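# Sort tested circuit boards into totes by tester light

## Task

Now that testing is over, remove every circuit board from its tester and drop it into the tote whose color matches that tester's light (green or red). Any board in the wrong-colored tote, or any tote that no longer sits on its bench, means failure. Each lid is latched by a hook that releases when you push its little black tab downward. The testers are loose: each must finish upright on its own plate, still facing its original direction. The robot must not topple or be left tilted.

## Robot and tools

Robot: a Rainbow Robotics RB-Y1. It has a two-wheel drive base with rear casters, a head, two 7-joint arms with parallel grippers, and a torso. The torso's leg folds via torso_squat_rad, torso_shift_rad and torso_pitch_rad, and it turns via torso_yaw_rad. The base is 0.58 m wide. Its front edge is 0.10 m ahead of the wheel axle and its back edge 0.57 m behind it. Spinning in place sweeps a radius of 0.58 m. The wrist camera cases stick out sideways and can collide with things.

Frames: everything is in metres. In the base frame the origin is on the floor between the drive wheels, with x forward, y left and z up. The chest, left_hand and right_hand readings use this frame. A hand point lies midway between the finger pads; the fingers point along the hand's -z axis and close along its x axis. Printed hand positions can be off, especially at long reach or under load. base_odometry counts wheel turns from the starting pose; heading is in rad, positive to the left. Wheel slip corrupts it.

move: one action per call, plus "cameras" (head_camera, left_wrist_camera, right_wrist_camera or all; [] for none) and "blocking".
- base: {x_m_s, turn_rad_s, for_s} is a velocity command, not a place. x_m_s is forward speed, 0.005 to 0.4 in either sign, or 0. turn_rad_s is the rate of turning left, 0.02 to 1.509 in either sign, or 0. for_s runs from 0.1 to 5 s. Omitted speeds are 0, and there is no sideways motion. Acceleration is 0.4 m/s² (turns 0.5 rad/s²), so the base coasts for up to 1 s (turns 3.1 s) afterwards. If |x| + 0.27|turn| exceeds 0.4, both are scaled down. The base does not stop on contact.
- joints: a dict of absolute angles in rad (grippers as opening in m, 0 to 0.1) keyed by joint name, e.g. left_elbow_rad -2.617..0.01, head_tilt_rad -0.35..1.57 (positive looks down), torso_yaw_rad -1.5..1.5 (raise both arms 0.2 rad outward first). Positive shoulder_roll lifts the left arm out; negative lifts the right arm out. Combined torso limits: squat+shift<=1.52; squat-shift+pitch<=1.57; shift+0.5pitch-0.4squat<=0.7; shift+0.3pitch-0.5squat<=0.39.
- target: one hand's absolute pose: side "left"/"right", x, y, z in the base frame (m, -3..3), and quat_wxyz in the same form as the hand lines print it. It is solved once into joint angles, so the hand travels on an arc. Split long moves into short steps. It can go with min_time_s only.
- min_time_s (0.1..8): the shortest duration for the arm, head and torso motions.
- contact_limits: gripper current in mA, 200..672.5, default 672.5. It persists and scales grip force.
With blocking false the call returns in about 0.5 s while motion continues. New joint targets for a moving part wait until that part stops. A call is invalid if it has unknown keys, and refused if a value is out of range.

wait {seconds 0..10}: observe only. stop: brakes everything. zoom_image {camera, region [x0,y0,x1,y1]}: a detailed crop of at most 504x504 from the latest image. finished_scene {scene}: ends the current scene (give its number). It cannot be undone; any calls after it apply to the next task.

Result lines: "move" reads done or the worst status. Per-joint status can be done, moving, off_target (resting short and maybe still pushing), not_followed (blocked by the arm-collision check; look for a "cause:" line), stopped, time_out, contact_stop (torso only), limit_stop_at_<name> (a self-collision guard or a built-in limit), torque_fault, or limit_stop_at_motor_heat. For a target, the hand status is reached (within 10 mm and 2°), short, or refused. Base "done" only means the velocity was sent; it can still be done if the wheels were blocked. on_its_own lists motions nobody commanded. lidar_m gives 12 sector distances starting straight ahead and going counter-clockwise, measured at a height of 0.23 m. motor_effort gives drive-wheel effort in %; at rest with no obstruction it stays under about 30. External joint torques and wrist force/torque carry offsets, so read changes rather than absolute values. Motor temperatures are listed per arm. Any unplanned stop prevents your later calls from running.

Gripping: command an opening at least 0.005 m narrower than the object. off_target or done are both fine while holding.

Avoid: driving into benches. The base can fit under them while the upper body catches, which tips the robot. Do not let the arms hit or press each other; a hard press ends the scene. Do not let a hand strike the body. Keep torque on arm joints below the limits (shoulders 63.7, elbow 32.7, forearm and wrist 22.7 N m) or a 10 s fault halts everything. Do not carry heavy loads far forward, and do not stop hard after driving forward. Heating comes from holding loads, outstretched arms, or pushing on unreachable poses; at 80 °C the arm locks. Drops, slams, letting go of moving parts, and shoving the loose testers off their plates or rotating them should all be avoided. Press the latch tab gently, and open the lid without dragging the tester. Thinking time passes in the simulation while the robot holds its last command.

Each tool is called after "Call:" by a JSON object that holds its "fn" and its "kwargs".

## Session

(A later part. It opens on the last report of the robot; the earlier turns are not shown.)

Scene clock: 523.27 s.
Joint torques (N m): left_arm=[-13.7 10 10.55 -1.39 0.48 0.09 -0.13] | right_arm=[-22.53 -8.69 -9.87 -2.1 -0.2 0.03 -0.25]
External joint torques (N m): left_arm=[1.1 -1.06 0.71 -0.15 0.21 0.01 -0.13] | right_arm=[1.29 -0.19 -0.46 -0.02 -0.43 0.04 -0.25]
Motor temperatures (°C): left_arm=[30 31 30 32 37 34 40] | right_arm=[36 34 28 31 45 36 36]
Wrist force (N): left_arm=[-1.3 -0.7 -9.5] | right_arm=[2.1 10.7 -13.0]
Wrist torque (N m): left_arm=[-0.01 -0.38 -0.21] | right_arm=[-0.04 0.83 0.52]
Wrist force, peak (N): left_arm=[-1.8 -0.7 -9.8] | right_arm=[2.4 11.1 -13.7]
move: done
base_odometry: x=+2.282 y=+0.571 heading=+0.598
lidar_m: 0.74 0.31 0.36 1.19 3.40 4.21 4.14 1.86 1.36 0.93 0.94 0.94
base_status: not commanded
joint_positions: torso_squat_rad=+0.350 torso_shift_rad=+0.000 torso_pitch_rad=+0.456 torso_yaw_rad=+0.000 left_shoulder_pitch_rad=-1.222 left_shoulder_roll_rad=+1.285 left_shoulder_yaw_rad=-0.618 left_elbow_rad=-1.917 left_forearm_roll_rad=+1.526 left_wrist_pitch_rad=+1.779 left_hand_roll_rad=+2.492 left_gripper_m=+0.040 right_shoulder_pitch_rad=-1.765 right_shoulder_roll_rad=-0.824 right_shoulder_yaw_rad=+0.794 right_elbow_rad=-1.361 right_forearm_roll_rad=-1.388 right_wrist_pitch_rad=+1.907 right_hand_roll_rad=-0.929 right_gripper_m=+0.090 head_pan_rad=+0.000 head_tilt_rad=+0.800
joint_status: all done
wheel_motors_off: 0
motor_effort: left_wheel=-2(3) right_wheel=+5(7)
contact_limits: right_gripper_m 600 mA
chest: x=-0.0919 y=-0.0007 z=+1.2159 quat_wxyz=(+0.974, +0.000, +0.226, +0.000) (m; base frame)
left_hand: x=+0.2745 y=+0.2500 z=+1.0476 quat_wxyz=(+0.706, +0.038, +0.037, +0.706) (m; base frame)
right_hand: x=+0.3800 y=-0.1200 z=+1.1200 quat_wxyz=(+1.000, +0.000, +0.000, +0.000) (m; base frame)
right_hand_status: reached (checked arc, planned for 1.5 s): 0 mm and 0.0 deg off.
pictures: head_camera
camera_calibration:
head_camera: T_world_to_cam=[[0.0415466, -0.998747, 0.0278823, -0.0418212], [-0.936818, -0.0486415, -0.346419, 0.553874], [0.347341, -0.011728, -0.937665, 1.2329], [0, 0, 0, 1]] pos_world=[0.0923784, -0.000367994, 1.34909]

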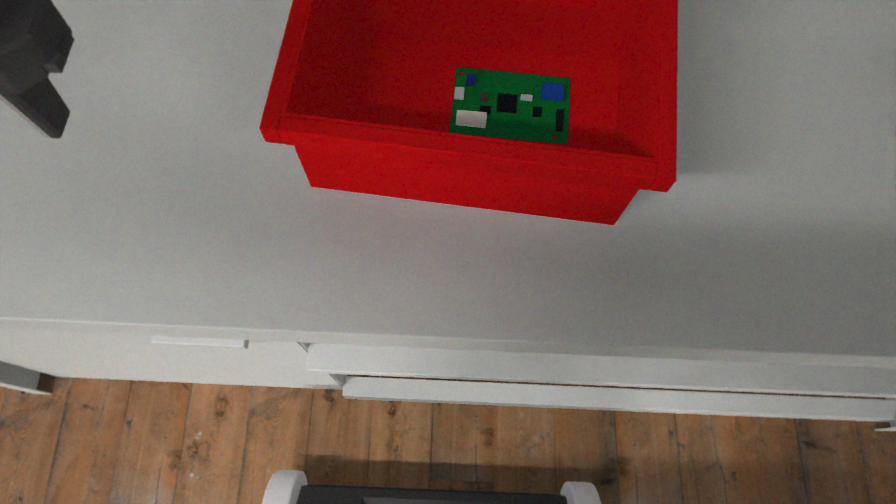

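Call:
{"fn": "move", "kwargs": {"base": {"x_m_s":-0.35,"for_s":2.57}, "cameras": []}}

Call:
{"fn": "move", "kwargs": {"base": {"turn_rad_s":0.8,"for_s":3.061}, "joints": {"torso_pitch_rad":0,"head_tilt_rad":0.4}, "cameras": ["head_camera"]}}

Call:
{"fn": "move", "kwargs": {"base": {"x_m_s":0.4,"for_s":4.0}, "joints": {"left_gripper_m":0.04,"right_gripper_m":0.03}, "cameras": ["head_camera"]}}

Scene clock: 539.27 s.
Joint torques (N m): left_arm=[-13.76 10.3 10.41 -1.31 0.44 0 -0.04] | right_arm=[-22.34 -8.58 -9.45 -1.82 -0.15 0.01 -0.24]
External joint torques (N m): left_arm=[1.04 -0.76 0.58 -0.07 0.17 -0.08 -0.04] | right_arm=[1.48 -0.08 -0.04 0.26 -0.38 0.02 -0.24]
Motor temperatures (°C): left_arm=[30 31 30 32 37 34 40] | right_arm=[36 34 28 31 45 35 36]
Wrist force (N): left_arm=[-1.6 -0.7 -9.6] | right_arm=[2.2 10.7 -13.4]
Wrist torque (N m): left_arm=[-0.02 -0.41 -0.21] | right_arm=[-0.04 0.85 0.51]
Wrist force, peak (N): left_arm=[-1.4 -0.8 -10.0] | right_arm=[2.4 11.1 -13.5]
move: done
base_odometry: x=+1.540 y=+0.065 heading=+0.598
lidar_m: 1.17 1.20 1.62 3.29 3.44 3.35 3.25 1.87 1.36 1.31 1.35 1.43
base_status: done (sent for 2.57 of 2.57 s)
joint_positions: torso_squat_rad=+0.350 torso_shift_rad=+0.000 torso_pitch_rad=+0.456 torso_yaw_rad=+0.000 left_shoulder_pitch_rad=-1.222 left_shoulder_roll_rad=+1.285 left_shoulder_yaw_rad=-0.618 left_elbow_rad=-1.917 left_forearm_roll_rad=+1.526 left_wrist_pitch_rad=+1.779 left_hand_roll_rad=+2.492 left_gripper_m=+0.040 right_shoulder_pitch_rad=-1.765 right_shoulder_roll_rad=-0.824 right_shoulder_yaw_rad=+0.794 right_elbow_rad=-1.361 right_forearm_roll_rad=-1.388 right_wrist_pitch_rad=+1.907 right_hand_roll_rad=-0.929 right_gripper_m=+0.090 head_pan_rad=+0.000 head_tilt_rad=+0.800
joint_status: not commanded
wheel_motors_off: 0
motor_effort: left_wheel=+0(26) right_wheel=+3(30)
contact_limits: right_gripper_m 600 mA
chest: x=-0.0918 y=-0.0007 z=+1.2159 quat_wxyz=(+0.974, +0.000, +0.226, +0.000) (m; base frame)
left_hand: x=+0.2745 y=+0.2500 z=+1.0475 quat_wxyz=(+0.706, +0.038, +0.037, +0.706) (m; base frame)
right_hand: x=+0.3801 y=-0.1199 z=+1.1200 quat_wxyz=(+1.000, +0.000, +0.000, +0.000) (m; base frame)
pictures: none
No camera images: "cameras" was empty.

Scene clock: 544.23 s.
Joint torques (N m): left_arm=[-14.7 7.65 9.82 1.21 -0.15 -0.45 -0.12] | right_arm=[-20.13 -8.01 -8.58 0.69 0.51 -0.63 -0.31]
External joint torques (N m): left_arm=[1.2 -0.54 0.26 -0.24 0.29 0 -0.12] | right_arm=[1.5 -0.33 -0.05 0.03 -0.38 -0.07 -0.33]
Motor temperatures (°C): left_arm=[30 31 30 32 37 34 40] | right_arm=[36 34 28 31 45 35 36]
Wrist force (N): left_arm=[-1.6 1.9 -9.0] | right_arm=[-0.7 10.8 -12.7]
Wrist torque (N m): left_arm=[-0.15 -0.42 -0.19] | right_arm=[-0.06 0.67 0.49]
Wrist force, peak (N): left_arm=[-1.6 -0.8 -10.0] | right_arm=[2.1 10.9 -13.8]
move: done
base_odometry: x=+1.540 y=+0.065 heading=+3.051
lidar_m: 3.52 3.29 2.30 1.44 1.30 1.31 1.43 1.81 1.18 1.38 2.63 3.34
base_status: done (sent for 3.07 of 3.07 s)
joint_positions: torso_squat_rad=+0.350 torso_shift_rad=+0.000 torso_pitch_rad=+0.000 torso_yaw_rad=+0.000 left_shoulder_pitch_rad=-1.222 left_shoulder_roll_rad=+1.285 left_shoulder_yaw_rad=-0.618 left_elbow_rad=-1.917 left_forearm_roll_rad=+1.526 left_wrist_pitch_rad=+1.779 left_hand_roll_rad=+2.492 left_gripper_m=+0.040 right_shoulder_pitch_rad=-1.765 right_shoulder_roll_rad=-0.824 right_shoulder_yaw_rad=+0.794 right_elbow_rad=-1.361 right_forearm_roll_rad=-1.388 right_wrist_pitch_rad=+1.907 right_hand_roll_rad=-0.929 right_gripper_m=+0.090 head_pan_rad=+0.000 head_tilt_rad=+0.400
joint_status: all done
wheel_motors_off: 0
motor_effort: left_wheel=+0(24) right_wheel=+6(25)
contact_limits: right_gripper_m 600 mA
chest: x=-0.2282 y=-0.0007 z=+1.2475 quat_wxyz=(+1.000, +0.000, +0.000, +0.000) (m; base frame)
left_hand: x=+0.1750 y=+0.2499 z=+1.2577 quat_wxyz=(+0.696, -0.123, -0.124, +0.696) (m; base frame)
right_hand: x=+0.2377 y=-0.1201 z=+1.3693 quat_wxyz=(+0.974, +0.000, -0.226, +0.000) (m; base frame)
pictures: head_camera
camera_calibration:
head_camera: T_world_to_cam=[[0.00555896, -0.998762, 0.0494314, -0.0729528], [-0.352491, -0.0482164, -0.934572, 1.33903], [0.935799, -0.0122289, -0.352323, 0.641933], [0, 0, 0, 1]] pos_world=[-0.128317, -0.000449034, 1.4812]

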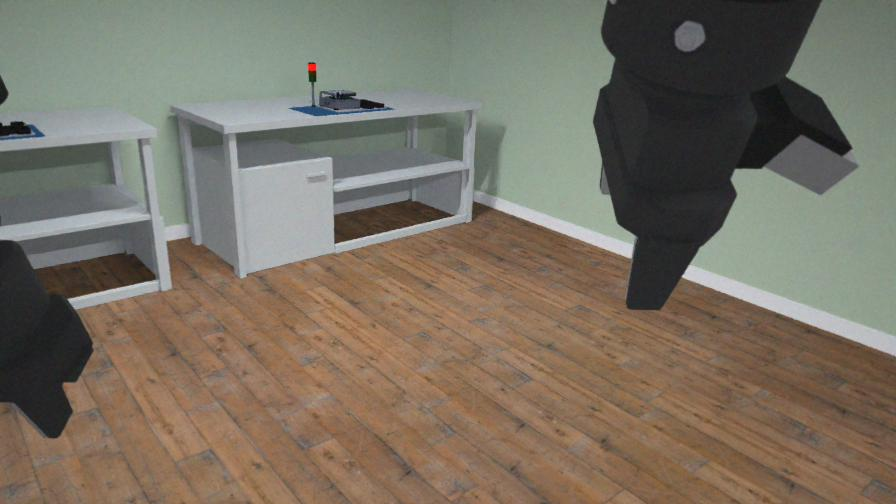

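Scene clock: 549.60 s.
Joint torques (N m): left_arm=[-14.76 7.64 9.85 1.26 -0.14 -0.39 -0.1] | right_arm=[-20.13 -7.9 -8.55 0.91 0.55 -0.59 -0.31]
External joint torques (N m): left_arm=[1.14 -0.55 0.29 -0.19 0.3 0.07 -0.1] | right_arm=[1.51 -0.21 -0.03 0.25 -0.33 -0.03 -0.34]
Motor temperatures (°C): left_arm=[30 31 30 32 37 34 40] | right_arm=[36 34 28 31 45 35 36]
Wrist force (N): left_arm=[-1.4 2.1 -9.0] | right_arm=[-0.9 10.7 -12.5]
Wrist torque (N m): left_arm=[-0.17 -0.39 -0.19] | right_arm=[-0.03 0.64 0.50]
Wrist force, peak (N): left_arm=[-1.4 2.1 -9.9] | right_arm=[-0.4 10.7 -13.2]
move: done
base_odometry: x=-0.054 y=+0.209 heading=+3.051
lidar_m: 2.71 1.91 1.99 2.45 2.34 2.35 2.85 2.35 2.68 2.54 2.29 2.30
base_status: done (sent for 4 of 4 s)
joint_positions: torso_squat_rad=+0.350 torso_shift_rad=+0.000 torso_pitch_rad=+0.000 torso_yaw_rad=+0.000 left_shoulder_pitch_rad=-1.222 left_shoulder_roll_rad=+1.285 left_shoulder_yaw_rad=-0.618 left_elbow_rad=-1.917 left_forearm_roll_rad=+1.526 left_wrist_pitch_rad=+1.779 left_hand_roll_rad=+2.492 left_gripper_m=+0.040 right_shoulder_pitch_rad=-1.765 right_shoulder_roll_rad=-0.824 right_shoulder_yaw_rad=+0.794 right_elbow_rad=-1.361 right_forearm_roll_rad=-1.388 right_wrist_pitch_rad=+1.907 right_hand_roll_rad=-0.929 right_gripper_m=+0.030 head_pan_rad=+0.000 head_tilt_rad=+0.400
joint_status: all done
wheel_motors_off: 0
motor_effort: left_wheel=+1(29) right_wheel=-2(29)
contact_limits: right_gripper_m 600 mA
chest: x=-0.2280 y=-0.0007 z=+1.2475 quat_wxyz=(+1.000, +0.000, +0.000, +0.000) (m; base frame)
left_hand: x=+0.1751 y=+0.2499 z=+1.2576 quat_wxyz=(+0.696, -0.123, -0.123, +0.696) (m; base frame)
right_hand: x=+0.2379 y=-0.1201 z=+1.3692 quat_wxyz=(+0.974, +0.000, -0.226, +0.000) (m; base frame)
pictures: head_camera
camera_calibration:
head_camera: T_world_to_cam=[[0.00557189, -0.998762, 0.0494293, -0.0729488], [-0.352734, -0.0482158, -0.934481, 1.33893], [0.935707, -0.0122286, -0.352566, 0.642077], [0, 0, 0, 1]] pos_world=[-0.128105, -0.000449352, 1.48118]

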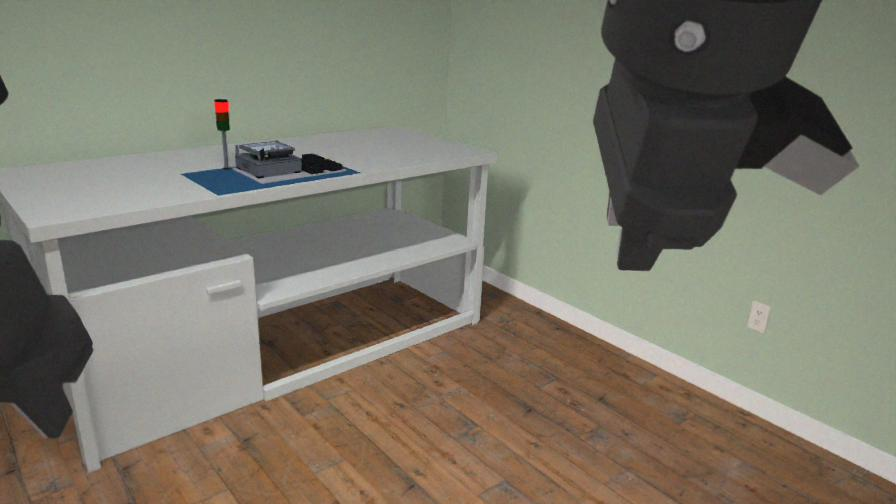

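Call:
{"fn": "move", "kwargs": {"base": {"x_m_s":0.4,"for_s":3.8}, "cameras": []}}

Call:
{"fn": "move", "kwargs": {"base": {"turn_rad_s":0.4,"for_s":1.69}, "cameras": []}}

Call:
{"fn": "move", "kwargs": {"target": {"side":"right","x":0.25,"y":-0.15,"z":1.3,"quat_wxyz":[0.9763,0,-0.2164,0]}, "min_time_s": 1, "cameras": ["head_camera"]}}

Scene clock: 561.60 s.
Joint torques (N m): left_arm=[-14.76 7.36 9.94 1.21 -0.15 -0.47 -0.16] | right_arm=[-20.01 -7.96 -8.47 0.78 0.55 -0.52 -0.22]
External joint torques (N m): left_arm=[1.14 -0.83 0.38 -0.24 0.28 -0.01 -0.16] | right_arm=[1.63 -0.27 0.05 0.12 -0.33 0.04 -0.24]
Motor temperatures (°C): left_arm=[30 31 30 32 37 34 40] | right_arm=[36 34 28 31 45 35 36]
Wrist force (N): left_arm=[-1.4 1.9 -8.9] | right_arm=[-0.7 10.8 -12.5]
Wrist torque (N m): left_arm=[-0.16 -0.39 -0.19] | right_arm=[-0.05 0.68 0.50]
Wrist force, peak (N): left_arm=[-1.2 1.8 -9.6] | right_arm=[-0.9 11.1 -13.1]
move: done
base_odometry: x=-1.568 y=+0.347 heading=+3.051
lidar_m: 1.20 1.46 0.83 0.96 2.49 3.34 3.93 3.59 2.33 1.45 1.30 1.31
base_status: done (sent for 3.8 of 3.8 s)
joint_positions: torso_squat_rad=+0.350 torso_shift_rad=+0.000 torso_pitch_rad=+0.000 torso_yaw_rad=+0.000 left_shoulder_pitch_rad=-1.222 left_shoulder_roll_rad=+1.285 left_shoulder_yaw_rad=-0.618 left_elbow_rad=-1.917 left_forearm_roll_rad=+1.526 left_wrist_pitch_rad=+1.779 left_hand_roll_rad=+2.492 left_gripper_m=+0.040 right_shoulder_pitch_rad=-1.765 right_shoulder_roll_rad=-0.824 right_shoulder_yaw_rad=+0.794 right_elbow_rad=-1.361 right_forearm_roll_rad=-1.388 right_wrist_pitch_rad=+1.907 right_hand_roll_rad=-0.929 right_gripper_m=+0.030 head_pan_rad=+0.000 head_tilt_rad=+0.400
joint_status: not commanded
wheel_motors_off: 0
motor_effort: left_wheel=+0(27) right_wheel=-2(18)
contact_limits: right_gripper_m 600 mA
chest: x=-0.2280 y=-0.0007 z=+1.2475 quat_wxyz=(+1.000, +0.000, +0.000, +0.000) (m; base frame)
left_hand: x=+0.1751 y=+0.2499 z=+1.2576 quat_wxyz=(+0.696, -0.123, -0.123, +0.696) (m; base frame)
right_hand: x=+0.2379 y=-0.1201 z=+1.3692 quat_wxyz=(+0.974, +0.000, -0.226, +0.000) (m; base frame)
pictures: none
No camera images: "cameras" was empty.

Scene clock: 564.40 s.
Joint torques (N m): left_arm=[-14.61 7.51 9.87 1.32 -0.15 -0.44 -0.17] | right_arm=[-20.14 -7.76 -8.59 0.81 0.47 -0.57 -0.26]
External joint torques (N m): left_arm=[1.3 -0.68 0.31 -0.13 0.29 0.02 -0.16] | right_arm=[1.5 -0.07 -0.06 0.15 -0.41 -0.01 -0.29]
Motor temperatures (°C): left_arm=[30 31 30 32 37 34 40] | right_arm=[36 34 28 31 45 35 36]
Wrist force (N): left_arm=[-1.2 2.2 -9.0] | right_arm=[-0.4 10.5 -12.5]
Wrist torque (N m): left_arm=[-0.19 -0.38 -0.20] | right_arm=[-0.04 0.71 0.48]
Wrist force, peak (N): left_arm=[-1.2 2.2 -9.5] | right_arm=[-0.8 11.0 -13.0]
move: done
base_odometry: x=-1.568 y=+0.347 heading=-2.552
lidar_m: 0.93 0.83 1.09 3.01 3.42 3.71 3.51 1.91 1.37 1.31 1.19 1.24
base_status: done (sent for 1.7 of 1.7 s)
joint_positions: torso_squat_rad=+0.350 torso_shift_rad=+0.000 torso_pitch_rad=+0.000 torso_yaw_rad=+0.000 left_shoulder_pitch_rad=-1.222 left_shoulder_roll_rad=+1.285 left_shoulder_yaw_rad=-0.618 left_elbow_rad=-1.917 left_forearm_roll_rad=+1.526 left_wrist_pitch_rad=+1.779 left_hand_roll_rad=+2.492 left_gripper_m=+0.040 right_shoulder_pitch_rad=-1.765 right_shoulder_roll_rad=-0.824 right_shoulder_yaw_rad=+0.794 right_elbow_rad=-1.361 right_forearm_roll_rad=-1.388 right_wrist_pitch_rad=+1.907 right_hand_roll_rad=-0.929 right_gripper_m=+0.030 head_pan_rad=+0.000 head_tilt_rad=+0.400
joint_status: not commanded
wheel_motors_off: 0
motor_effort: left_wheel=+0(27) right_wheel=+2(27)
contact_limits: right_gripper_m 600 mA
chest: x=-0.2280 y=-0.0008 z=+1.2475 quat_wxyz=(+1.000, +0.000, +0.000, +0.000) (m; base frame)
left_hand: x=+0.1751 y=+0.2499 z=+1.2576 quat_wxyz=(+0.696, -0.123, -0.123, +0.696) (m; base frame)
right_hand: x=+0.2379 y=-0.1201 z=+1.3692 quat_wxyz=(+0.974, +0.000, -0.226, +0.000) (m; base frame)
pictures: none
No camera images: "cameras" was empty.

Scene clock: 565.73 s.
Joint torques (N m): left_arm=[-14.68 7.48 9.97 1.26 -0.22 -0.45 -0.17] | right_arm=[-19.49 -8.38 -8.11 0.02 0.88 -0.73 -0.26]
External joint torques (N m): left_arm=[1.22 -0.71 0.41 -0.19 0.22 0.01 -0.16] | right_arm=[2.5 -0.39 1.62 -0.43 -0.02 -0.2 -0.29]
Motor temperatures (°C): left_arm=[30 31 30 32 37 34 40] | right_arm=[36 34 28 31 45 35 36]
Wrist force (N): left_arm=[-1.3 2.1 -9.2] | right_arm=[-0.7 10.9 -12.8]
Wrist torque (N m): left_arm=[-0.16 -0.37 -0.20] | right_arm=[-0.05 0.67 0.52]
Wrist force, peak (N): left_arm=[-1.4 2.0 -9.5] | right_arm=[-0.7 10.8 -13.2]
move: done
base_odometry: x=-1.568 y=+0.347 heading=-2.552
lidar_m: 0.92 0.83 1.09 3.02 3.43 3.71 3.52 1.93 1.37 1.31 1.19 1.25
base_status: not commanded
joint_positions: torso_squat_rad=+0.350 torso_shift_rad=+0.000 torso_pitch_rad=+0.000 torso_yaw_rad=+0.000 left_shoulder_pitch_rad=-1.222 left_shoulder_roll_rad=+1.285 left_shoulder_yaw_rad=-0.618 left_elbow_rad=-1.917 left_forearm_roll_rad=+1.526 left_wrist_pitch_rad=+1.779 left_hand_roll_rad=+2.492 left_gripper_m=+0.040 right_shoulder_pitch_rad=-1.567 right_shoulder_roll_rad=-0.912 right_shoulder_yaw_rad=+0.809 right_elbow_rad=-1.526 right_forearm_roll_rad=-1.359 right_wrist_pitch_rad=+1.798 right_hand_roll_rad=-0.939 right_gripper_m=+0.030 head_pan_rad=+0.000 head_tilt_rad=+0.400
joint_status: all done
wheel_motors_off: 0
motor_effort: left_wheel=+1(2) right_wheel=+3(4)
contact_limits: right_gripper_m 600 mA
chest: x=-0.2280 y=-0.0008 z=+1.2475 quat_wxyz=(+1.000, +0.000, +0.000, +0.000) (m; base frame)
left_hand: x=+0.1751 y=+0.2499 z=+1.2576 quat_wxyz=(+0.696, -0.123, -0.123, +0.696) (m; base frame)
right_hand: x=+0.2495 y=-0.1499 z=+1.3005 quat_wxyz=(+0.976, +0.000, -0.216, +0.000) (m; base frame)
right_hand_status: reached (checked arc, planned for 1.0 s): 1 mm and 0.1 deg off.
pictures: head_camera
camera_calibration:
head_camera: T_world_to_cam=[[0.00557593, -0.998763, 0.0494147, -0.0729384], [-0.352727, -0.0482037, -0.934484, 1.33893], [0.93571, -0.0122193, -0.352559, 0.642073], [0, 0, 0, 1]] pos_world=[-0.128111, -0.000461136, 1.48118]

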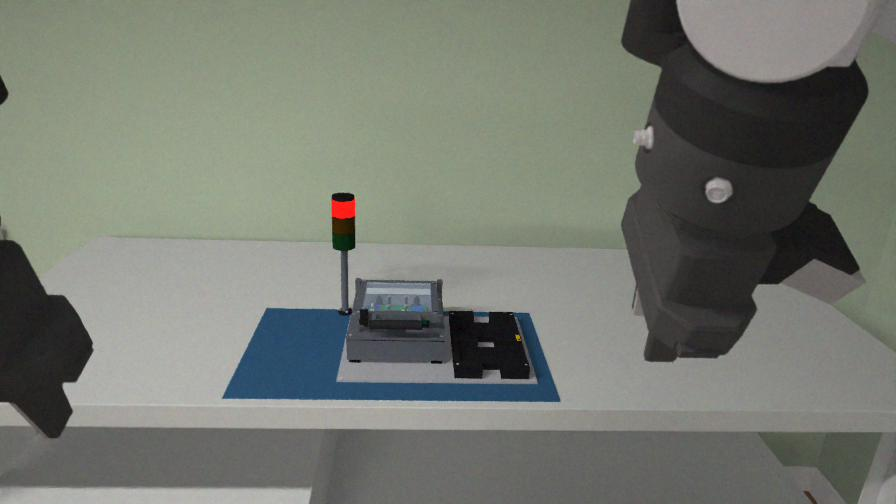

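Call:
{"fn": "zoom_image", "kwargs": {"camera": "head_camera", "region": [310, 260, 570, 410]}}

Scaled by 1.938 from the camera's 896x504 image, which has a finer 1280x720 frame.

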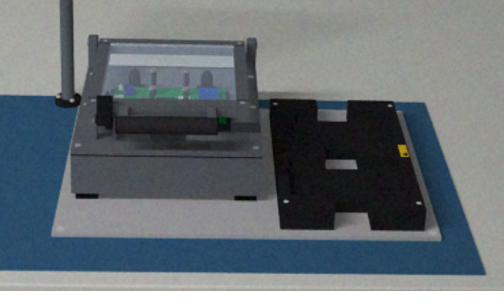

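Call:
{"fn": "move", "kwargs": {"base": {"turn_rad_s":0.3,"for_s":1.02}, "cameras": []}}

Call:
{"fn": "move", "kwargs": {"base": {"x_m_s":0.25,"for_s":1.6}, "cameras": []}}

Call:
{"fn": "move", "kwargs": {"base": {"turn_rad_s":-0.3,"for_s":1.04}, "joints": {"head_tilt_rad":0.7}, "cameras": ["head_camera"]}}

Scene clock: 590.17 s.
Joint torques (N m): left_arm=[-14.71 7.69 9.97 1.22 -0.16 -0.42 -0.18] | right_arm=[-19.52 -8.32 -8.4 0.1 0.86 -0.74 -0.27]
External joint torques (N m): left_arm=[1.19 -0.5 0.41 -0.24 0.27 0.04 -0.17] | right_arm=[2.48 -0.34 1.33 -0.35 -0.04 -0.22 -0.29]
Motor temperatures (°C): left_arm=[30 31 30 32 37 34 40] | right_arm=[36 34 28 31 45 35 36]
Wrist force (N): left_arm=[-1.2 2.1 -9.1] | right_arm=[-0.5 10.7 -13.1]
Wrist torque (N m): left_arm=[-0.17 -0.36 -0.20] | right_arm=[-0.04 0.70 0.48]
Wrist force, peak (N): left_arm=[-1.3 2.2 -9.6] | right_arm=[-0.6 10.8 -13.0]
move: done
base_odometry: x=-1.568 y=+0.347 heading=-2.242
lidar_m: 0.83 0.93 2.49 3.33 3.90 3.59 2.56 1.51 1.31 1.31 1.19 1.46
base_status: done (sent for 1.03 of 1.03 s)
joint_positions: torso_squat_rad=+0.350 torso_shift_rad=+0.000 torso_pitch_rad=+0.000 torso_yaw_rad=+0.000 left_shoulder_pitch_rad=-1.222 left_shoulder_roll_rad=+1.285 left_shoulder_yaw_rad=-0.618 left_elbow_rad=-1.917 left_forearm_roll_rad=+1.526 left_wrist_pitch_rad=+1.779 left_hand_roll_rad=+2.492 left_gripper_m=+0.040 right_shoulder_pitch_rad=-1.567 right_shoulder_roll_rad=-0.912 right_shoulder_yaw_rad=+0.809 right_elbow_rad=-1.526 right_forearm_roll_rad=-1.359 right_wrist_pitch_rad=+1.798 right_hand_roll_rad=-0.939 right_gripper_m=+0.030 head_pan_rad=+0.000 head_tilt_rad=+0.400
joint_status: not commanded
wheel_motors_off: 0
motor_effort: left_wheel=+0(19) right_wheel=+6(23)
contact_limits: right_gripper_m 600 mA
chest: x=-0.2280 y=-0.0008 z=+1.2475 quat_wxyz=(+1.000, +0.000, +0.000, +0.000) (m; base frame)
left_hand: x=+0.1751 y=+0.2499 z=+1.2576 quat_wxyz=(+0.696, -0.123, -0.123, +0.696) (m; base frame)
right_hand: x=+0.2495 y=-0.1499 z=+1.3005 quat_wxyz=(+0.976, +0.000, -0.216, +0.000) (m; base frame)
pictures: none
No camera images: "cameras" was empty.

Scene clock: 592.87 s.
Joint torques (N m): left_arm=[-14.33 7.61 10.03 1.14 -0.15 -0.53 -0.19] | right_arm=[-19.59 -8.32 -8.62 0.37 0.83 -0.66 -0.32]
External joint torques (N m): left_arm=[1.57 -0.58 0.47 -0.31 0.29 -0.07 -0.19] | right_arm=[2.41 -0.32 1.11 -0.08 -0.06 -0.13 -0.34]
Motor temperatures (°C): left_arm=[30 31 30 32 37 34 40] | right_arm=[36 34 28 31 45 35 36]
Wrist force (N): left_arm=[-1.4 2.0 -9.3] | right_arm=[-0.2 10.8 -12.5]
Wrist torque (N m): left_arm=[-0.17 -0.39 -0.19] | right_arm=[-0.04 0.72 0.50]
Wrist force, peak (N): left_arm=[-1.5 1.5 -9.6] | right_arm=[-0.6 10.9 -13.0]
move: done
base_odometry: x=-1.817 y=+0.033 heading=-2.242
lidar_m: 0.43 0.49 0.79 3.22 3.77 3.95 2.78 1.62 1.43 1.09 1.19 1.08
base_status: done (sent for 1.6 of 1.6 s)
joint_positions: torso_squat_rad=+0.350 torso_shift_rad=+0.000 torso_pitch_rad=+0.000 torso_yaw_rad=+0.000 left_shoulder_pitch_rad=-1.222 left_shoulder_roll_rad=+1.285 left_shoulder_yaw_rad=-0.618 left_elbow_rad=-1.917 left_forearm_roll_rad=+1.526 left_wrist_pitch_rad=+1.779 left_hand_roll_rad=+2.492 left_gripper_m=+0.040 right_shoulder_pitch_rad=-1.567 right_shoulder_roll_rad=-0.912 right_shoulder_yaw_rad=+0.809 right_elbow_rad=-1.526 right_forearm_roll_rad=-1.359 right_wrist_pitch_rad=+1.798 right_hand_roll_rad=-0.939 right_gripper_m=+0.030 head_pan_rad=+0.000 head_tilt_rad=+0.400
joint_status: not commanded
wheel_motors_off: 0
motor_effort: left_wheel=+1(28) right_wheel=-3(29)
contact_limits: right_gripper_m 600 mA
chest: x=-0.2280 y=-0.0008 z=+1.2475 quat_wxyz=(+1.000, +0.000, +0.000, +0.000) (m; base frame)
left_hand: x=+0.1751 y=+0.2499 z=+1.2576 quat_wxyz=(+0.696, -0.123, -0.123, +0.696) (m; base frame)
right_hand: x=+0.2495 y=-0.1499 z=+1.3004 quat_wxyz=(+0.976, +0.000, -0.216, +0.000) (m; base frame)
pictures: none
No camera images: "cameras" was empty.

Scene clock: 594.80 s.
Joint torques (N m): left_arm=[-14.61 7.65 10.15 1.26 -0.26 -0.44 -0.13] | right_arm=[-19.58 -8.16 -8.8 0.37 0.71 -0.68 -0.3]
External joint torques (N m): left_arm=[1.3 -0.54 0.59 -0.19 0.17 0.01 -0.13] | right_arm=[2.41 -0.17 0.93 -0.08 -0.18 -0.15 -0.33]
Motor temperatures (°C): left_arm=[30 31 30 32 37 34 40] | right_arm=[36 34 29 31 45 35 36]
Wrist force (N): left_arm=[-1.4 2.3 -9.1] | right_arm=[-0.5 10.5 -12.8]
Wrist torque (N m): left_arm=[-0.20 -0.40 -0.20] | right_arm=[-0.02 0.68 0.52]
Wrist force, peak (N): left_arm=[-1.3 2.2 -9.4] | right_arm=[-0.5 10.7 -13.1]
move: done
base_odometry: x=-1.816 y=+0.034 heading=-2.552
lidar_m: 0.44 0.43 0.57 2.28 3.31 4.10 3.91 2.09 1.49 1.42 1.09 1.13
base_status: done (sent for 1.03 of 1.03 s)
joint_positions: torso_squat_rad=+0.350 torso_shift_rad=+0.000 torso_pitch_rad=+0.000 torso_yaw_rad=+0.000 left_shoulder_pitch_rad=-1.222 left_shoulder_roll_rad=+1.285 left_shoulder_yaw_rad=-0.618 left_elbow_rad=-1.917 left_forearm_roll_rad=+1.526 left_wrist_pitch_rad=+1.779 left_hand_roll_rad=+2.492 left_gripper_m=+0.040 right_shoulder_pitch_rad=-1.567 right_shoulder_roll_rad=-0.912 right_shoulder_yaw_rad=+0.809 right_elbow_rad=-1.526 right_forearm_roll_rad=-1.359 right_wrist_pitch_rad=+1.798 right_hand_roll_rad=-0.939 right_gripper_m=+0.030 head_pan_rad=+0.000 head_tilt_rad=+0.700
joint_status: all done
wheel_motors_off: 0
motor_effort: left_wheel=+2(26) right_wheel=+1(25)
contact_limits: right_gripper_m 600 mA
chest: x=-0.2280 y=-0.0007 z=+1.2475 quat_wxyz=(+1.000, +0.000, +0.000, +0.000) (m; base frame)
left_hand: x=+0.1751 y=+0.2499 z=+1.2576 quat_wxyz=(+0.696, -0.123, -0.123, +0.696) (m; base frame)
right_hand: x=+0.2495 y=-0.1499 z=+1.3005 quat_wxyz=(+0.976, +0.000, -0.216, +0.000) (m; base frame)
pictures: head_camera
camera_calibration:
head_camera: T_world_to_cam=[[0.0202177, -0.998758, 0.0455409, -0.0642828], [-0.613056, -0.0483662, -0.788558, 1.07404], [0.789781, -0.0119763, -0.613272, 0.98943], [0, 0, 0, 1]] pos_world=[-0.121688, -0.000406005, 1.45666]

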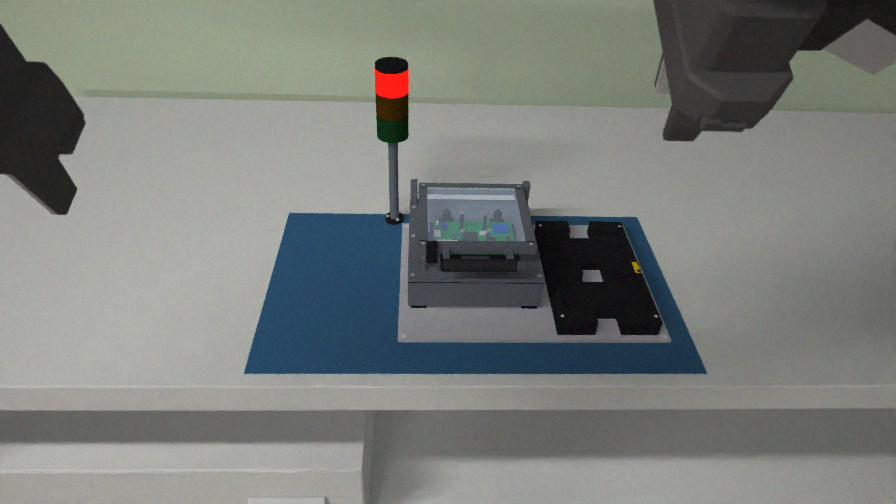

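Call:
{"fn": "move", "kwargs": {"base": {"turn_rad_s":0.07,"for_s":0.5}, "cameras": []}}

Call:
{"fn": "move", "kwargs": {"base": {"x_m_s":0.1,"for_s":1.67}, "cameras": []}}

Call:
{"fn": "move", "kwargs": {"target": {"side":"left","x":0.19,"y":0.25,"z":1.2,"quat_wxyz":[0.7071,0,0,0.7071]}, "min_time_s": 1, "cameras": []}}

Call:
{"fn": "move", "kwargs": {"joints": {"torso_pitch_rad":0.35,"head_tilt_rad":0.8}, "cameras": ["head_camera"]}}

Call:
{"fn": "zoom_image", "kwargs": {"camera": "head_camera", "region": [380, 20, 680, 320]}}

Scene clock: 612.43 s.
Joint torques (N m): left_arm=[-14.48 7.55 9.97 1.27 -0.05 -0.44 -0.26] | right_arm=[-19.63 -8.21 -8.75 0.41 0.8 -0.77 -0.3]
External joint torques (N m): left_arm=[1.42 -0.63 0.41 -0.17 0.39 0.02 -0.25] | right_arm=[2.36 -0.21 0.99 -0.05 -0.1 -0.25 -0.32]
Motor temperatures (°C): left_arm=[30 31 30 32 37 34 40] | right_arm=[36 34 29 31 45 35 36]
Wrist force (N): left_arm=[-1.1 2.1 -9.2] | right_arm=[-0.6 10.6 -13.1]
Wrist torque (N m): left_arm=[-0.16 -0.35 -0.20] | right_arm=[-0.01 0.69 0.51]
Wrist force, peak (N): left_arm=[-1.6 2.1 -9.4] | right_arm=[-0.9 10.8 -13.1]
move: done
base_odometry: x=-1.816 y=+0.034 heading=-2.517
lidar_m: 0.42 0.43 0.58 2.28 3.34 4.04 3.91 2.00 1.48 1.43 1.08 1.12
base_status: done (sent for 0.5 of 0.5 s)
joint_positions: torso_squat_rad=+0.350 torso_shift_rad=+0.000 torso_pitch_rad=+0.000 torso_yaw_rad=+0.000 left_shoulder_pitch_rad=-1.222 left_shoulder_roll_rad=+1.285 left_shoulder_yaw_rad=-0.618 left_elbow_rad=-1.917 left_forearm_roll_rad=+1.526 left_wrist_pitch_rad=+1.779 left_hand_roll_rad=+2.492 left_gripper_m=+0.040 right_shoulder_pitch_rad=-1.567 right_shoulder_roll_rad=-0.912 right_shoulder_yaw_rad=+0.809 right_elbow_rad=-1.526 right_forearm_roll_rad=-1.359 right_wrist_pitch_rad=+1.798 right_hand_roll_rad=-0.939 right_gripper_m=+0.030 head_pan_rad=+0.000 head_tilt_rad=+0.700
joint_status: not commanded
wheel_motors_off: 0
motor_effort: left_wheel=-2(12) right_wheel=+1(15)
contact_limits: right_gripper_m 600 mA
chest: x=-0.2280 y=-0.0008 z=+1.2475 quat_wxyz=(+1.000, +0.000, +0.000, +0.000) (m; base frame)
left_hand: x=+0.1751 y=+0.2499 z=+1.2576 quat_wxyz=(+0.696, -0.123, -0.123, +0.696) (m; base frame)
right_hand: x=+0.2495 y=-0.1499 z=+1.3005 quat_wxyz=(+0.976, +0.000, -0.216, +0.000) (m; base frame)
pictures: none
No camera images: "cameras" was empty.

Scene clock: 614.63 s.
Joint torques (N m): left_arm=[-14.61 7.35 9.79 1.26 -0.24 -0.48 -0.11] | right_arm=[-19.48 -8.1 -8.55 0.4 0.71 -0.71 -0.39]
External joint torques (N m): left_arm=[1.29 -0.84 0.23 -0.19 0.19 -0.02 -0.11] | right_arm=[2.52 -0.11 1.19 -0.05 -0.19 -0.18 -0.41]
Motor temperatures (°C): left_arm=[30 31 30 32 37 34 40] | right_arm=[36 34 29 31 45 35 36]
Wrist force (N): left_arm=[-1.5 2.1 -9.3] | right_arm=[-0.7 10.6 -12.7]
Wrist torque (N m): left_arm=[-0.17 -0.42 -0.18] | right_arm=[-0.04 0.66 0.51]
Wrist force, peak (N): left_arm=[-1.4 2.1 -9.4] | right_arm=[-0.2 10.8 -13.1]
move: done
base_odometry: x=-1.952 y=-0.064 heading=-2.518
lidar_m: 0.38 0.27 0.35 1.11 3.34 4.21 4.08 2.01 1.49 1.02 1.05 0.95
base_status: done (sent for 1.67 of 1.67 s)
joint_positions: torso_squat_rad=+0.350 torso_shift_rad=+0.000 torso_pitch_rad=+0.000 torso_yaw_rad=+0.000 left_shoulder_pitch_rad=-1.222 left_shoulder_roll_rad=+1.285 left_shoulder_yaw_rad=-0.618 left_elbow_rad=-1.917 left_forearm_roll_rad=+1.526 left_wrist_pitch_rad=+1.779 left_hand_roll_rad=+2.492 left_gripper_m=+0.040 right_shoulder_pitch_rad=-1.567 right_shoulder_roll_rad=-0.912 right_shoulder_yaw_rad=+0.809 right_elbow_rad=-1.526 right_forearm_roll_rad=-1.359 right_wrist_pitch_rad=+1.798 right_hand_roll_rad=-0.939 right_gripper_m=+0.030 head_pan_rad=+0.000 head_tilt_rad=+0.700
joint_status: not commanded
wheel_motors_off: 0
motor_effort: left_wheel=-6(26) right_wheel=+3(29)
contact_limits: right_gripper_m 600 mA
chest: x=-0.2279 y=-0.0008 z=+1.2475 quat_wxyz=(+1.000, +0.000, +0.000, +0.000) (m; base frame)
left_hand: x=+0.1752 y=+0.2499 z=+1.2575 quat_wxyz=(+0.696, -0.123, -0.123, +0.696) (m; base frame)
right_hand: x=+0.2496 y=-0.1499 z=+1.3004 quat_wxyz=(+0.976, +0.000, -0.216, +0.000) (m; base frame)
pictures: none
No camera images: "cameras" was empty.

Scene clock: 615.97 s.
Joint torques (N m): left_arm=[-19.33 7.53 8.97 0.44 0.42 0.24 -0.08] | right_arm=[-19.79 -7.86 -9.02 0.55 0.78 -0.66 -0.37]
External joint torques (N m): left_arm=[0.24 -1.29 -0.59 0.89 0.32 0.29 -0.08] | right_arm=[2.2 0.13 0.72 0.1 -0.12 -0.13 -0.39]
Motor temperatures (°C): left_arm=[30 31 30 32 37 34 40] | right_arm=[36 34 29 31 45 35 36]
Wrist force (N): left_arm=[-1.6 -0.3 -9.6] | right_arm=[-0.6 10.4 -12.7]
Wrist torque (N m): left_arm=[-0.05 -0.41 -0.21] | right_arm=[0.00 0.67 0.50]
Wrist force, peak (N): left_arm=[-2.0 -0.3 -10.2] | right_arm=[-0.4 11.0 -12.9]
move: done
base_odometry: x=-1.952 y=-0.064 heading=-2.518
lidar_m: 0.38 0.27 0.36 1.11 3.34 4.21 4.08 2.01 1.48 1.02 1.05 0.95
base_status: not commanded
joint_positions: torso_squat_rad=+0.350 torso_shift_rad=+0.000 torso_pitch_rad=+0.000 torso_yaw_rad=+0.000 left_shoulder_pitch_rad=-1.274 left_shoulder_roll_rad=+1.067 left_shoulder_yaw_rad=-0.768 left_elbow_rad=-1.504 left_forearm_roll_rad=+1.565 left_wrist_pitch_rad=+1.918 left_hand_roll_rad=+2.311 left_gripper_m=+0.040 right_shoulder_pitch_rad=-1.567 right_shoulder_roll_rad=-0.912 right_shoulder_yaw_rad=+0.809 right_elbow_rad=-1.526 right_forearm_roll_rad=-1.359 right_wrist_pitch_rad=+1.798 right_hand_roll_rad=-0.939 right_gripper_m=+0.030 head_pan_rad=+0.000 head_tilt_rad=+0.700
joint_status: all done
wheel_motors_off: 0
motor_effort: left_wheel=-6(8) right_wheel=+5(6)
contact_limits: right_gripper_m 600 mA
chest: x=-0.2280 y=-0.0008 z=+1.2475 quat_wxyz=(+1.000, +0.000, +0.000, +0.000) (m; base frame)
left_hand: x=+0.1898 y=+0.2500 z=+1.2001 quat_wxyz=(+0.707, -0.001, +0.000, +0.707) (m; base frame)
left_hand_status: reached (checked arc, planned for 1.0 s): 0 mm and 0.1 deg off.
right_hand: x=+0.2495 y=-0.1500 z=+1.3004 quat_wxyz=(+0.976, +0.000, -0.216, +0.000) (m; base frame)
pictures: none
No camera images: "cameras" was empty.

Scene clock: 617.97 s.
Joint torques (N m): left_arm=[-17.34 9.34 8.9 -0.95 0.64 0.57 -0.02] | right_arm=[-20.18 -8.79 -9.07 -1.42 0.25 -0.27 -0.38]
External joint torques (N m): left_arm=[0.86 -1.27 -0.52 1.05 0.11 0.12 -0.03] | right_arm=[2.39 0.32 1.12 0.29 -0.13 -0.15 -0.38]
Motor temperatures (°C): left_arm=[30 31 30 32 37 34 40] | right_arm=[36 34 29 31 45 35 36]
Wrist force (N): left_arm=[-1.9 -2.2 -9.2] | right_arm=[1.4 10.8 -13.0]
Wrist torque (N m): left_arm=[0.04 -0.43 -0.20] | right_arm=[-0.06 0.77 0.53]
Wrist force, peak (N): left_arm=[-1.9 -2.3 -9.8] | right_arm=[1.6 10.7 -13.8]
move: done
base_odometry: x=-1.952 y=-0.064 heading=-2.518
lidar_m: 0.37 0.27 0.35 1.11 3.34 4.20 4.08 2.00 1.48 1.03 1.05 0.94
base_status: not commanded
joint_positions: torso_squat_rad=+0.350 torso_shift_rad=+0.000 torso_pitch_rad=+0.350 torso_yaw_rad=+0.000 left_shoulder_pitch_rad=-1.274 left_shoulder_roll_rad=+1.067 left_shoulder_yaw_rad=-0.768 left_elbow_rad=-1.504 left_forearm_roll_rad=+1.565 left_wrist_pitch_rad=+1.918 left_hand_roll_rad=+2.311 left_gripper_m=+0.040 right_shoulder_pitch_rad=-1.567 right_shoulder_roll_rad=-0.912 right_shoulder_yaw_rad=+0.809 right_elbow_rad=-1.526 right_forearm_roll_rad=-1.359 right_wrist_pitch_rad=+1.798 right_hand_roll_rad=-0.939 right_gripper_m=+0.030 head_pan_rad=+0.000 head_tilt_rad=+0.800
joint_status: all done
wheel_motors_off: 0
motor_effort: left_wheel=-6(7) right_wheel=+6(7)
contact_limits: right_gripper_m 600 mA
chest: x=-0.1219 y=-0.0007 z=+1.2287 quat_wxyz=(+0.985, +0.000, +0.174, +0.000) (m; base frame)
left_hand: x=+0.2543 y=+0.2501 z=+1.0410 quat_wxyz=(+0.696, +0.123, +0.123, +0.697) (m; base frame)
right_hand: x=+0.3448 y=-0.1498 z=+1.1147 quat_wxyz=(+0.999, +0.000, -0.043, +0.000) (m; base frame)
pictures: head_camera
camera_calibration:
head_camera: T_world_to_cam=[[0.0383276, -0.998749, 0.0321114, -0.0465239], [-0.89501, -0.0486023, -0.44339, 0.654438], [0.444397, -0.0117459, -0.895753, 1.2157], [0, 0, 0, 1]] pos_world=[0.0472589, -0.000378955, 1.38063]

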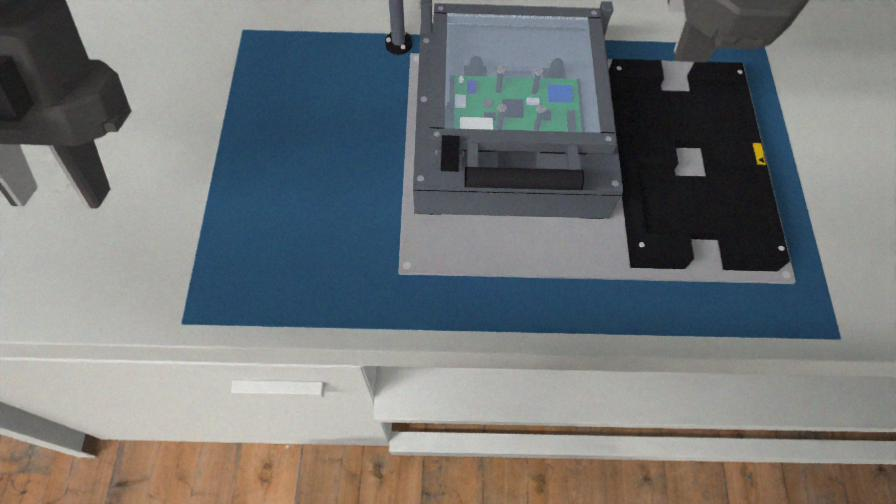

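Scaled by 1.680 from the camera's 896x504 image, which has a finer 1280x720 frame.

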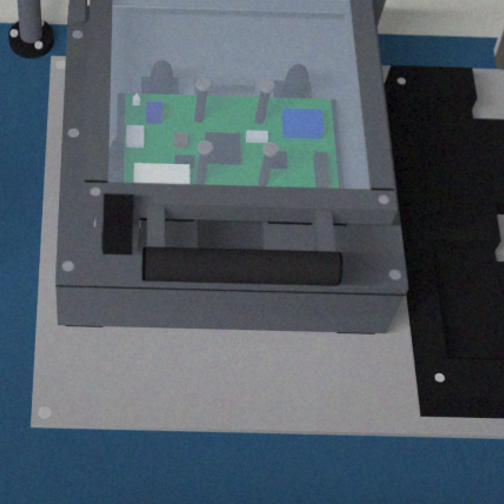

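Call:
{"fn": "move", "kwargs": {"base": {"turn_rad_s":0.04,"for_s":0.4}, "cameras": []}}

Call:
{"fn": "move", "kwargs": {"base": {"x_m_s":0.04,"for_s":0.4}, "cameras": ["head_camera"]}}

Call:
{"fn": "zoom_image", "kwargs": {"camera": "head_camera", "region": [380, 20, 680, 320]}}

Scene clock: 629.93 s.
Joint torques (N m): left_arm=[-17.45 9.18 8.82 -1.04 0.65 0.47 -0.13] | right_arm=[-20.35 -8.87 -9.47 -1.3 0.29 -0.28 -0.38]
External joint torques (N m): left_arm=[0.75 -1.43 -0.59 0.96 0.12 0.01 -0.13] | right_arm=[2.23 0.24 0.72 0.4 -0.09 -0.16 -0.39]
Motor temperatures (°C): left_arm=[30 31 30 32 37 34 40] | right_arm=[36 34 29 31 45 35 36]
Wrist force (N): left_arm=[-1.6 -2.5 -9.3] | right_arm=[1.6 10.7 -13.3]
Wrist torque (N m): left_arm=[0.07 -0.40 -0.19] | right_arm=[-0.03 0.81 0.53]
Wrist force, peak (N): left_arm=[-1.9 -2.4 -9.5] | right_arm=[1.6 10.8 -13.7]
move: done
base_odometry: x=-1.952 y=-0.064 heading=-2.503
lidar_m: 0.36 0.27 0.36 1.15 3.35 4.21 4.08 1.98 1.47 1.04 1.05 0.95
base_status: done (sent for 0.4 of 0.4 s)
joint_positions: torso_squat_rad=+0.350 torso_shift_rad=+0.000 torso_pitch_rad=+0.350 torso_yaw_rad=+0.000 left_shoulder_pitch_rad=-1.274 left_shoulder_roll_rad=+1.067 left_shoulder_yaw_rad=-0.768 left_elbow_rad=-1.504 left_forearm_roll_rad=+1.565 left_wrist_pitch_rad=+1.918 left_hand_roll_rad=+2.311 left_gripper_m=+0.040 right_shoulder_pitch_rad=-1.567 right_shoulder_roll_rad=-0.912 right_shoulder_yaw_rad=+0.809 right_elbow_rad=-1.526 right_forearm_roll_rad=-1.359 right_wrist_pitch_rad=+1.798 right_hand_roll_rad=-0.939 right_gripper_m=+0.030 head_pan_rad=+0.000 head_tilt_rad=+0.800
joint_status: not commanded
wheel_motors_off: 0
motor_effort: left_wheel=-6(26) right_wheel=+3(26)
contact_limits: right_gripper_m 600 mA
chest: x=-0.1219 y=-0.0007 z=+1.2287 quat_wxyz=(+0.985, +0.000, +0.174, +0.000) (m; base frame)
left_hand: x=+0.2543 y=+0.2501 z=+1.0410 quat_wxyz=(+0.696, +0.123, +0.123, +0.697) (m; base frame)
right_hand: x=+0.3448 y=-0.1498 z=+1.1148 quat_wxyz=(+0.999, +0.000, -0.043, +0.000) (m; base frame)
pictures: none
No camera images: "cameras" was empty.

Scene clock: 631.13 s.
Joint torques (N m): left_arm=[-17.31 9.21 8.94 -1.25 0.78 0.47 -0.03] | right_arm=[-20.46 -8.71 -9.3 -1.43 0.28 -0.17 -0.35]
External joint torques (N m): left_arm=[0.89 -1.4 -0.48 0.75 0.25 0.01 -0.04] | right_arm=[2.12 0.4 0.9 0.27 -0.1 -0.06 -0.36]
Motor temperatures (°C): left_arm=[30 31 30 32 37 34 40] | right_arm=[36 34 29 31 45 35 36]
Wrist force (N): left_arm=[-1.6 -2.5 -8.9] | right_arm=[1.9 10.7 -13.1]
Wrist torque (N m): left_arm=[0.07 -0.40 -0.20] | right_arm=[-0.04 0.85 0.54]
Wrist force, peak (N): left_arm=[-1.6 -2.8 -9.4] | right_arm=[2.2 10.8 -13.7]
move: done
base_odometry: x=-1.965 y=-0.073 heading=-2.502
lidar_m: 0.35 0.25 0.34 1.12 3.36 4.22 4.10 1.97 1.47 1.03 1.04 0.93
base_status: done (sent for 0.4 of 0.4 s)
joint_positions: torso_squat_rad=+0.350 torso_shift_rad=+0.000 torso_pitch_rad=+0.350 torso_yaw_rad=+0.000 left_shoulder_pitch_rad=-1.274 left_shoulder_roll_rad=+1.067 left_shoulder_yaw_rad=-0.768 left_elbow_rad=-1.504 left_forearm_roll_rad=+1.565 left_wrist_pitch_rad=+1.918 left_hand_roll_rad=+2.311 left_gripper_m=+0.040 right_shoulder_pitch_rad=-1.567 right_shoulder_roll_rad=-0.912 right_shoulder_yaw_rad=+0.809 right_elbow_rad=-1.526 right_forearm_roll_rad=-1.359 right_wrist_pitch_rad=+1.798 right_hand_roll_rad=-0.939 right_gripper_m=+0.030 head_pan_rad=+0.000 head_tilt_rad=+0.800
joint_status: not commanded
wheel_motors_off: 0
motor_effort: left_wheel=+1(18) right_wheel=+0(22)
contact_limits: right_gripper_m 600 mA
chest: x=-0.1220 y=-0.0007 z=+1.2287 quat_wxyz=(+0.985, +0.000, +0.174, +0.000) (m; base frame)
left_hand: x=+0.2542 y=+0.2501 z=+1.0411 quat_wxyz=(+0.696, +0.123, +0.123, +0.697) (m; base frame)
right_hand: x=+0.3448 y=-0.1498 z=+1.1148 quat_wxyz=(+0.999, +0.000, -0.043, +0.000) (m; base frame)
pictures: head_camera
camera_calibration:
head_camera: T_world_to_cam=[[0.0383147, -0.998749, 0.0321307, -0.0465391], [-0.894961, -0.0486006, -0.443489, 0.654517], [0.444496, -0.0117636, -0.895704, 1.21568], [0, 0, 0, 1]] pos_world=[0.0471837, -0.000370181, 1.38066]

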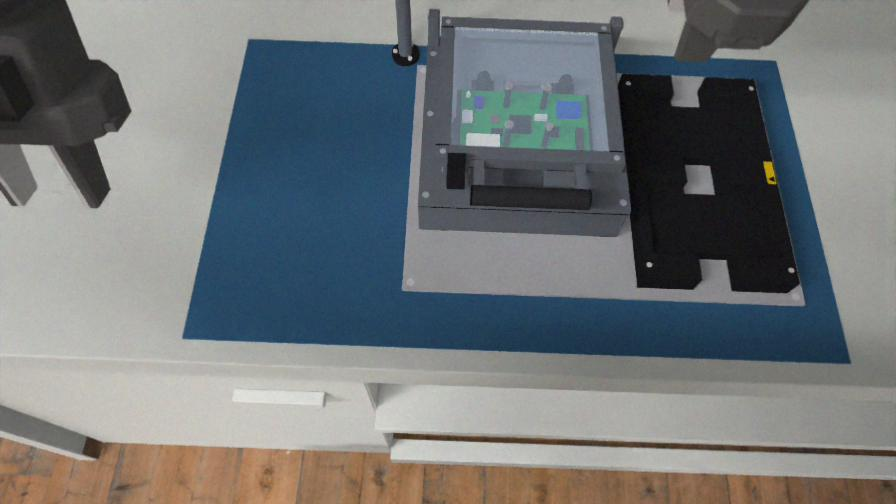

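Scaled by 1.680 from the camera's 896x504 image, which has a finer 1280x720 frame.

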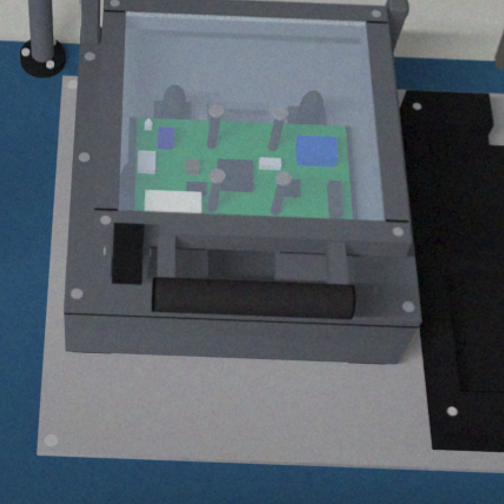

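Call:
{"fn": "move", "kwargs": {"target": {"side":"left","x":0.298,"y":0.023,"z":1.05,"quat_wxyz":[0.7071,0,0,0.7071]}, "min_time_s": 2, "cameras": []}}

Call:
{"fn": "move", "kwargs": {"target": {"side":"left","x":0.298,"y":0.023,"z":1.005,"quat_wxyz":[0.7071,0,0,0.7071]}, "min_time_s": 1, "cameras": ["head_camera","left_wrist_camera"]}}

Call:
{"fn": "zoom_image", "kwargs": {"camera": "head_camera", "region": [380, 60, 680, 260]}}

Scene clock: 646.97 s.
Joint torques (N m): left_arm=[-20.38 3.66 7.47 -2.34 0.3 -0.3 0.33] | right_arm=[-20.52 -8.92 -9.27 -1.34 0.29 -0.29 -0.39]
External joint torques (N m): left_arm=[0.58 -1.59 -1.39 1.36 0.18 -0.24 0.33] | right_arm=[2.06 0.18 0.92 0.37 -0.09 -0.18 -0.4]
Motor temperatures (°C): left_arm=[30 31 30 32 37 34 40] | right_arm=[36 34 29 31 45 35 36]
Wrist force (N): left_arm=[-1.4 -0.3 -9.6] | right_arm=[1.6 10.6 -13.2]
Wrist torque (N m): left_arm=[-0.05 -0.39 -0.19] | right_arm=[-0.03 0.83 0.52]
Wrist force, peak (N): left_arm=[-2.1 -2.3 -9.6] | right_arm=[1.9 10.9 -13.5]
move: done
base_odometry: x=-1.965 y=-0.073 heading=-2.502
lidar_m: 0.36 0.25 0.34 1.11 3.35 4.22 4.09 1.98 1.48 1.02 1.04 0.92
base_status: not commanded
joint_positions: torso_squat_rad=+0.350 torso_shift_rad=+0.000 torso_pitch_rad=+0.350 torso_yaw_rad=+0.000 left_shoulder_pitch_rad=-1.504 left_shoulder_roll_rad=+0.505 left_shoulder_yaw_rad=-0.791 left_elbow_rad=-1.448 left_forearm_roll_rad=+1.165 left_wrist_pitch_rad=+1.863 left_hand_roll_rad=+2.705 left_gripper_m=+0.040 right_shoulder_pitch_rad=-1.567 right_shoulder_roll_rad=-0.912 right_shoulder_yaw_rad=+0.809 right_elbow_rad=-1.526 right_forearm_roll_rad=-1.359 right_wrist_pitch_rad=+1.798 right_hand_roll_rad=-0.939 right_gripper_m=+0.030 head_pan_rad=+0.000 head_tilt_rad=+0.800
joint_status: all done
wheel_motors_off: 0
motor_effort: left_wheel=+2(3) right_wheel=-1(2)
contact_limits: right_gripper_m 600 mA
chest: x=-0.1220 y=-0.0007 z=+1.2287 quat_wxyz=(+0.985, +0.000, +0.174, +0.000) (m; base frame)
left_hand: x=+0.2973 y=+0.0234 z=+1.0499 quat_wxyz=(+0.710, +0.002, +0.003, +0.704) (m; base frame)
left_hand_status: reached (checked arc, planned for 2.0 s): 1 mm and 0.6 deg off.
right_hand: x=+0.3448 y=-0.1498 z=+1.1148 quat_wxyz=(+0.999, +0.000, -0.043, +0.000) (m; base frame)
pictures: none
No camera images: "cameras" was empty.

Scene clock: 648.30 s.
Joint torques (N m): left_arm=[-18.54 3.01 7.67 -2.77 0.14 -0.36 -0.32] | right_arm=[-20.46 -8.77 -9.23 -1.37 0.21 -0.34 -0.32]
External joint torques (N m): left_arm=[2.17 -1.74 -1.07 1.38 0.02 -0.29 -0.32] | right_arm=[2.11 0.33 0.96 0.34 -0.17 -0.22 -0.32]
Motor temperatures (°C): left_arm=[30 31 30 32 37 34 40] | right_arm=[36 34 29 31 45 35 36]
Wrist force (N): left_arm=[-1.6 0.1 -9.8] | right_arm=[1.8 11.0 -13.4]
Wrist torque (N m): left_arm=[-0.08 -0.38 -0.16] | right_arm=[-0.07 0.83 0.53]
Wrist force, peak (N): left_arm=[-1.8 0.1 -10.0] | right_arm=[1.8 11.0 -13.5]
move: done
base_odometry: x=-1.965 y=-0.073 heading=-2.502
lidar_m: 0.36 0.26 0.34 1.11 3.36 4.22 4.10 1.98 1.48 1.03 1.05 0.92
base_status: not commanded
joint_positions: torso_squat_rad=+0.350 torso_shift_rad=+0.000 torso_pitch_rad=+0.350 torso_yaw_rad=+0.000 left_shoulder_pitch_rad=-1.433 left_shoulder_roll_rad=+0.485 left_shoulder_yaw_rad=-0.843 left_elbow_rad=-1.422 left_forearm_roll_rad=+1.096 left_wrist_pitch_rad=+1.772 left_hand_roll_rad=+2.687 left_gripper_m=+0.040 right_shoulder_pitch_rad=-1.567 right_shoulder_roll_rad=-0.912 right_shoulder_yaw_rad=+0.809 right_elbow_rad=-1.526 right_forearm_roll_rad=-1.359 right_wrist_pitch_rad=+1.798 right_hand_roll_rad=-0.939 right_gripper_m=+0.030 head_pan_rad=+0.000 head_tilt_rad=+0.800
joint_status: all done
wheel_motors_off: 0
motor_effort: left_wheel=+1(3) right_wheel=+0(2)
contact_limits: right_gripper_m 600 mA
chest: x=-0.1220 y=-0.0007 z=+1.2287 quat_wxyz=(+0.985, +0.000, +0.174, +0.000) (m; base frame)
left_hand: x=+0.2980 y=+0.0232 z=+1.0053 quat_wxyz=(+0.707, +0.000, +0.000, +0.707) (m; base frame)
left_hand_status: reached (checked arc, planned for 1.0 s): 0 mm and 0.1 deg off.
right_hand: x=+0.3448 y=-0.1498 z=+1.1148 quat_wxyz=(+0.999, +0.000, -0.043, +0.000) (m; base frame)
pictures: head_camera, left_wrist_camera
camera_calibration:
head_camera: T_world_to_cam=[[0.0383144, -0.998749, 0.0321308, -0.0465392], [-0.894958, -0.0486005, -0.443495, 0.654519], [0.444502, -0.0117635, -0.895701, 1.21568], [0, 0, 0, 1]] pos_world=[0.0471767, -0.0003703, 1.38066]
left_wrist_camera: T_world_to_cam=[[-0.0156424, 0.999799, -0.0125784, -0.00723536], [0.871872, 0.0197972, 0.489334, -0.717991], [0.489485, -0.00331237, -0.872006, 0.799875], [0, 0, 0, 1]] pos_world=[0.234356, 0.0240976, 1.04874]

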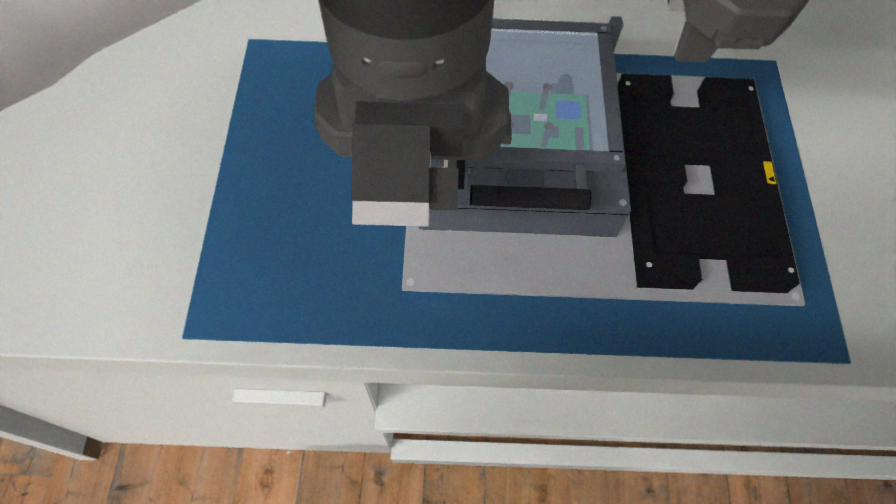

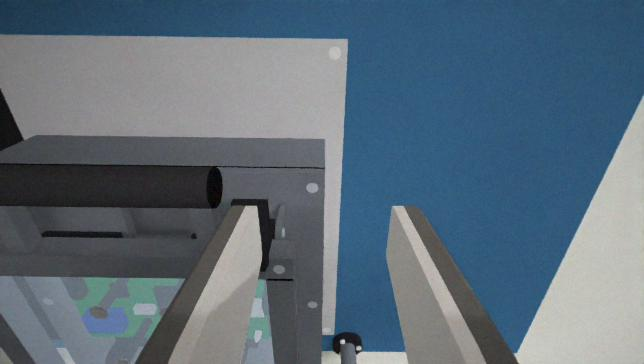

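Scaled by 1.680 from the camera's 896x504 image, which has a finer 1280x720 frame.

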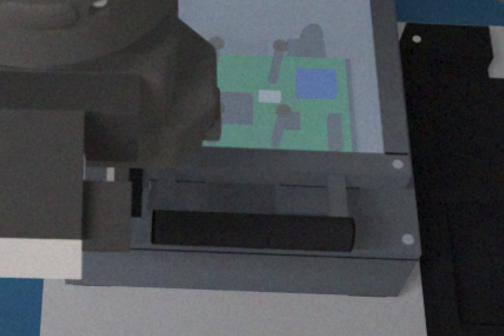

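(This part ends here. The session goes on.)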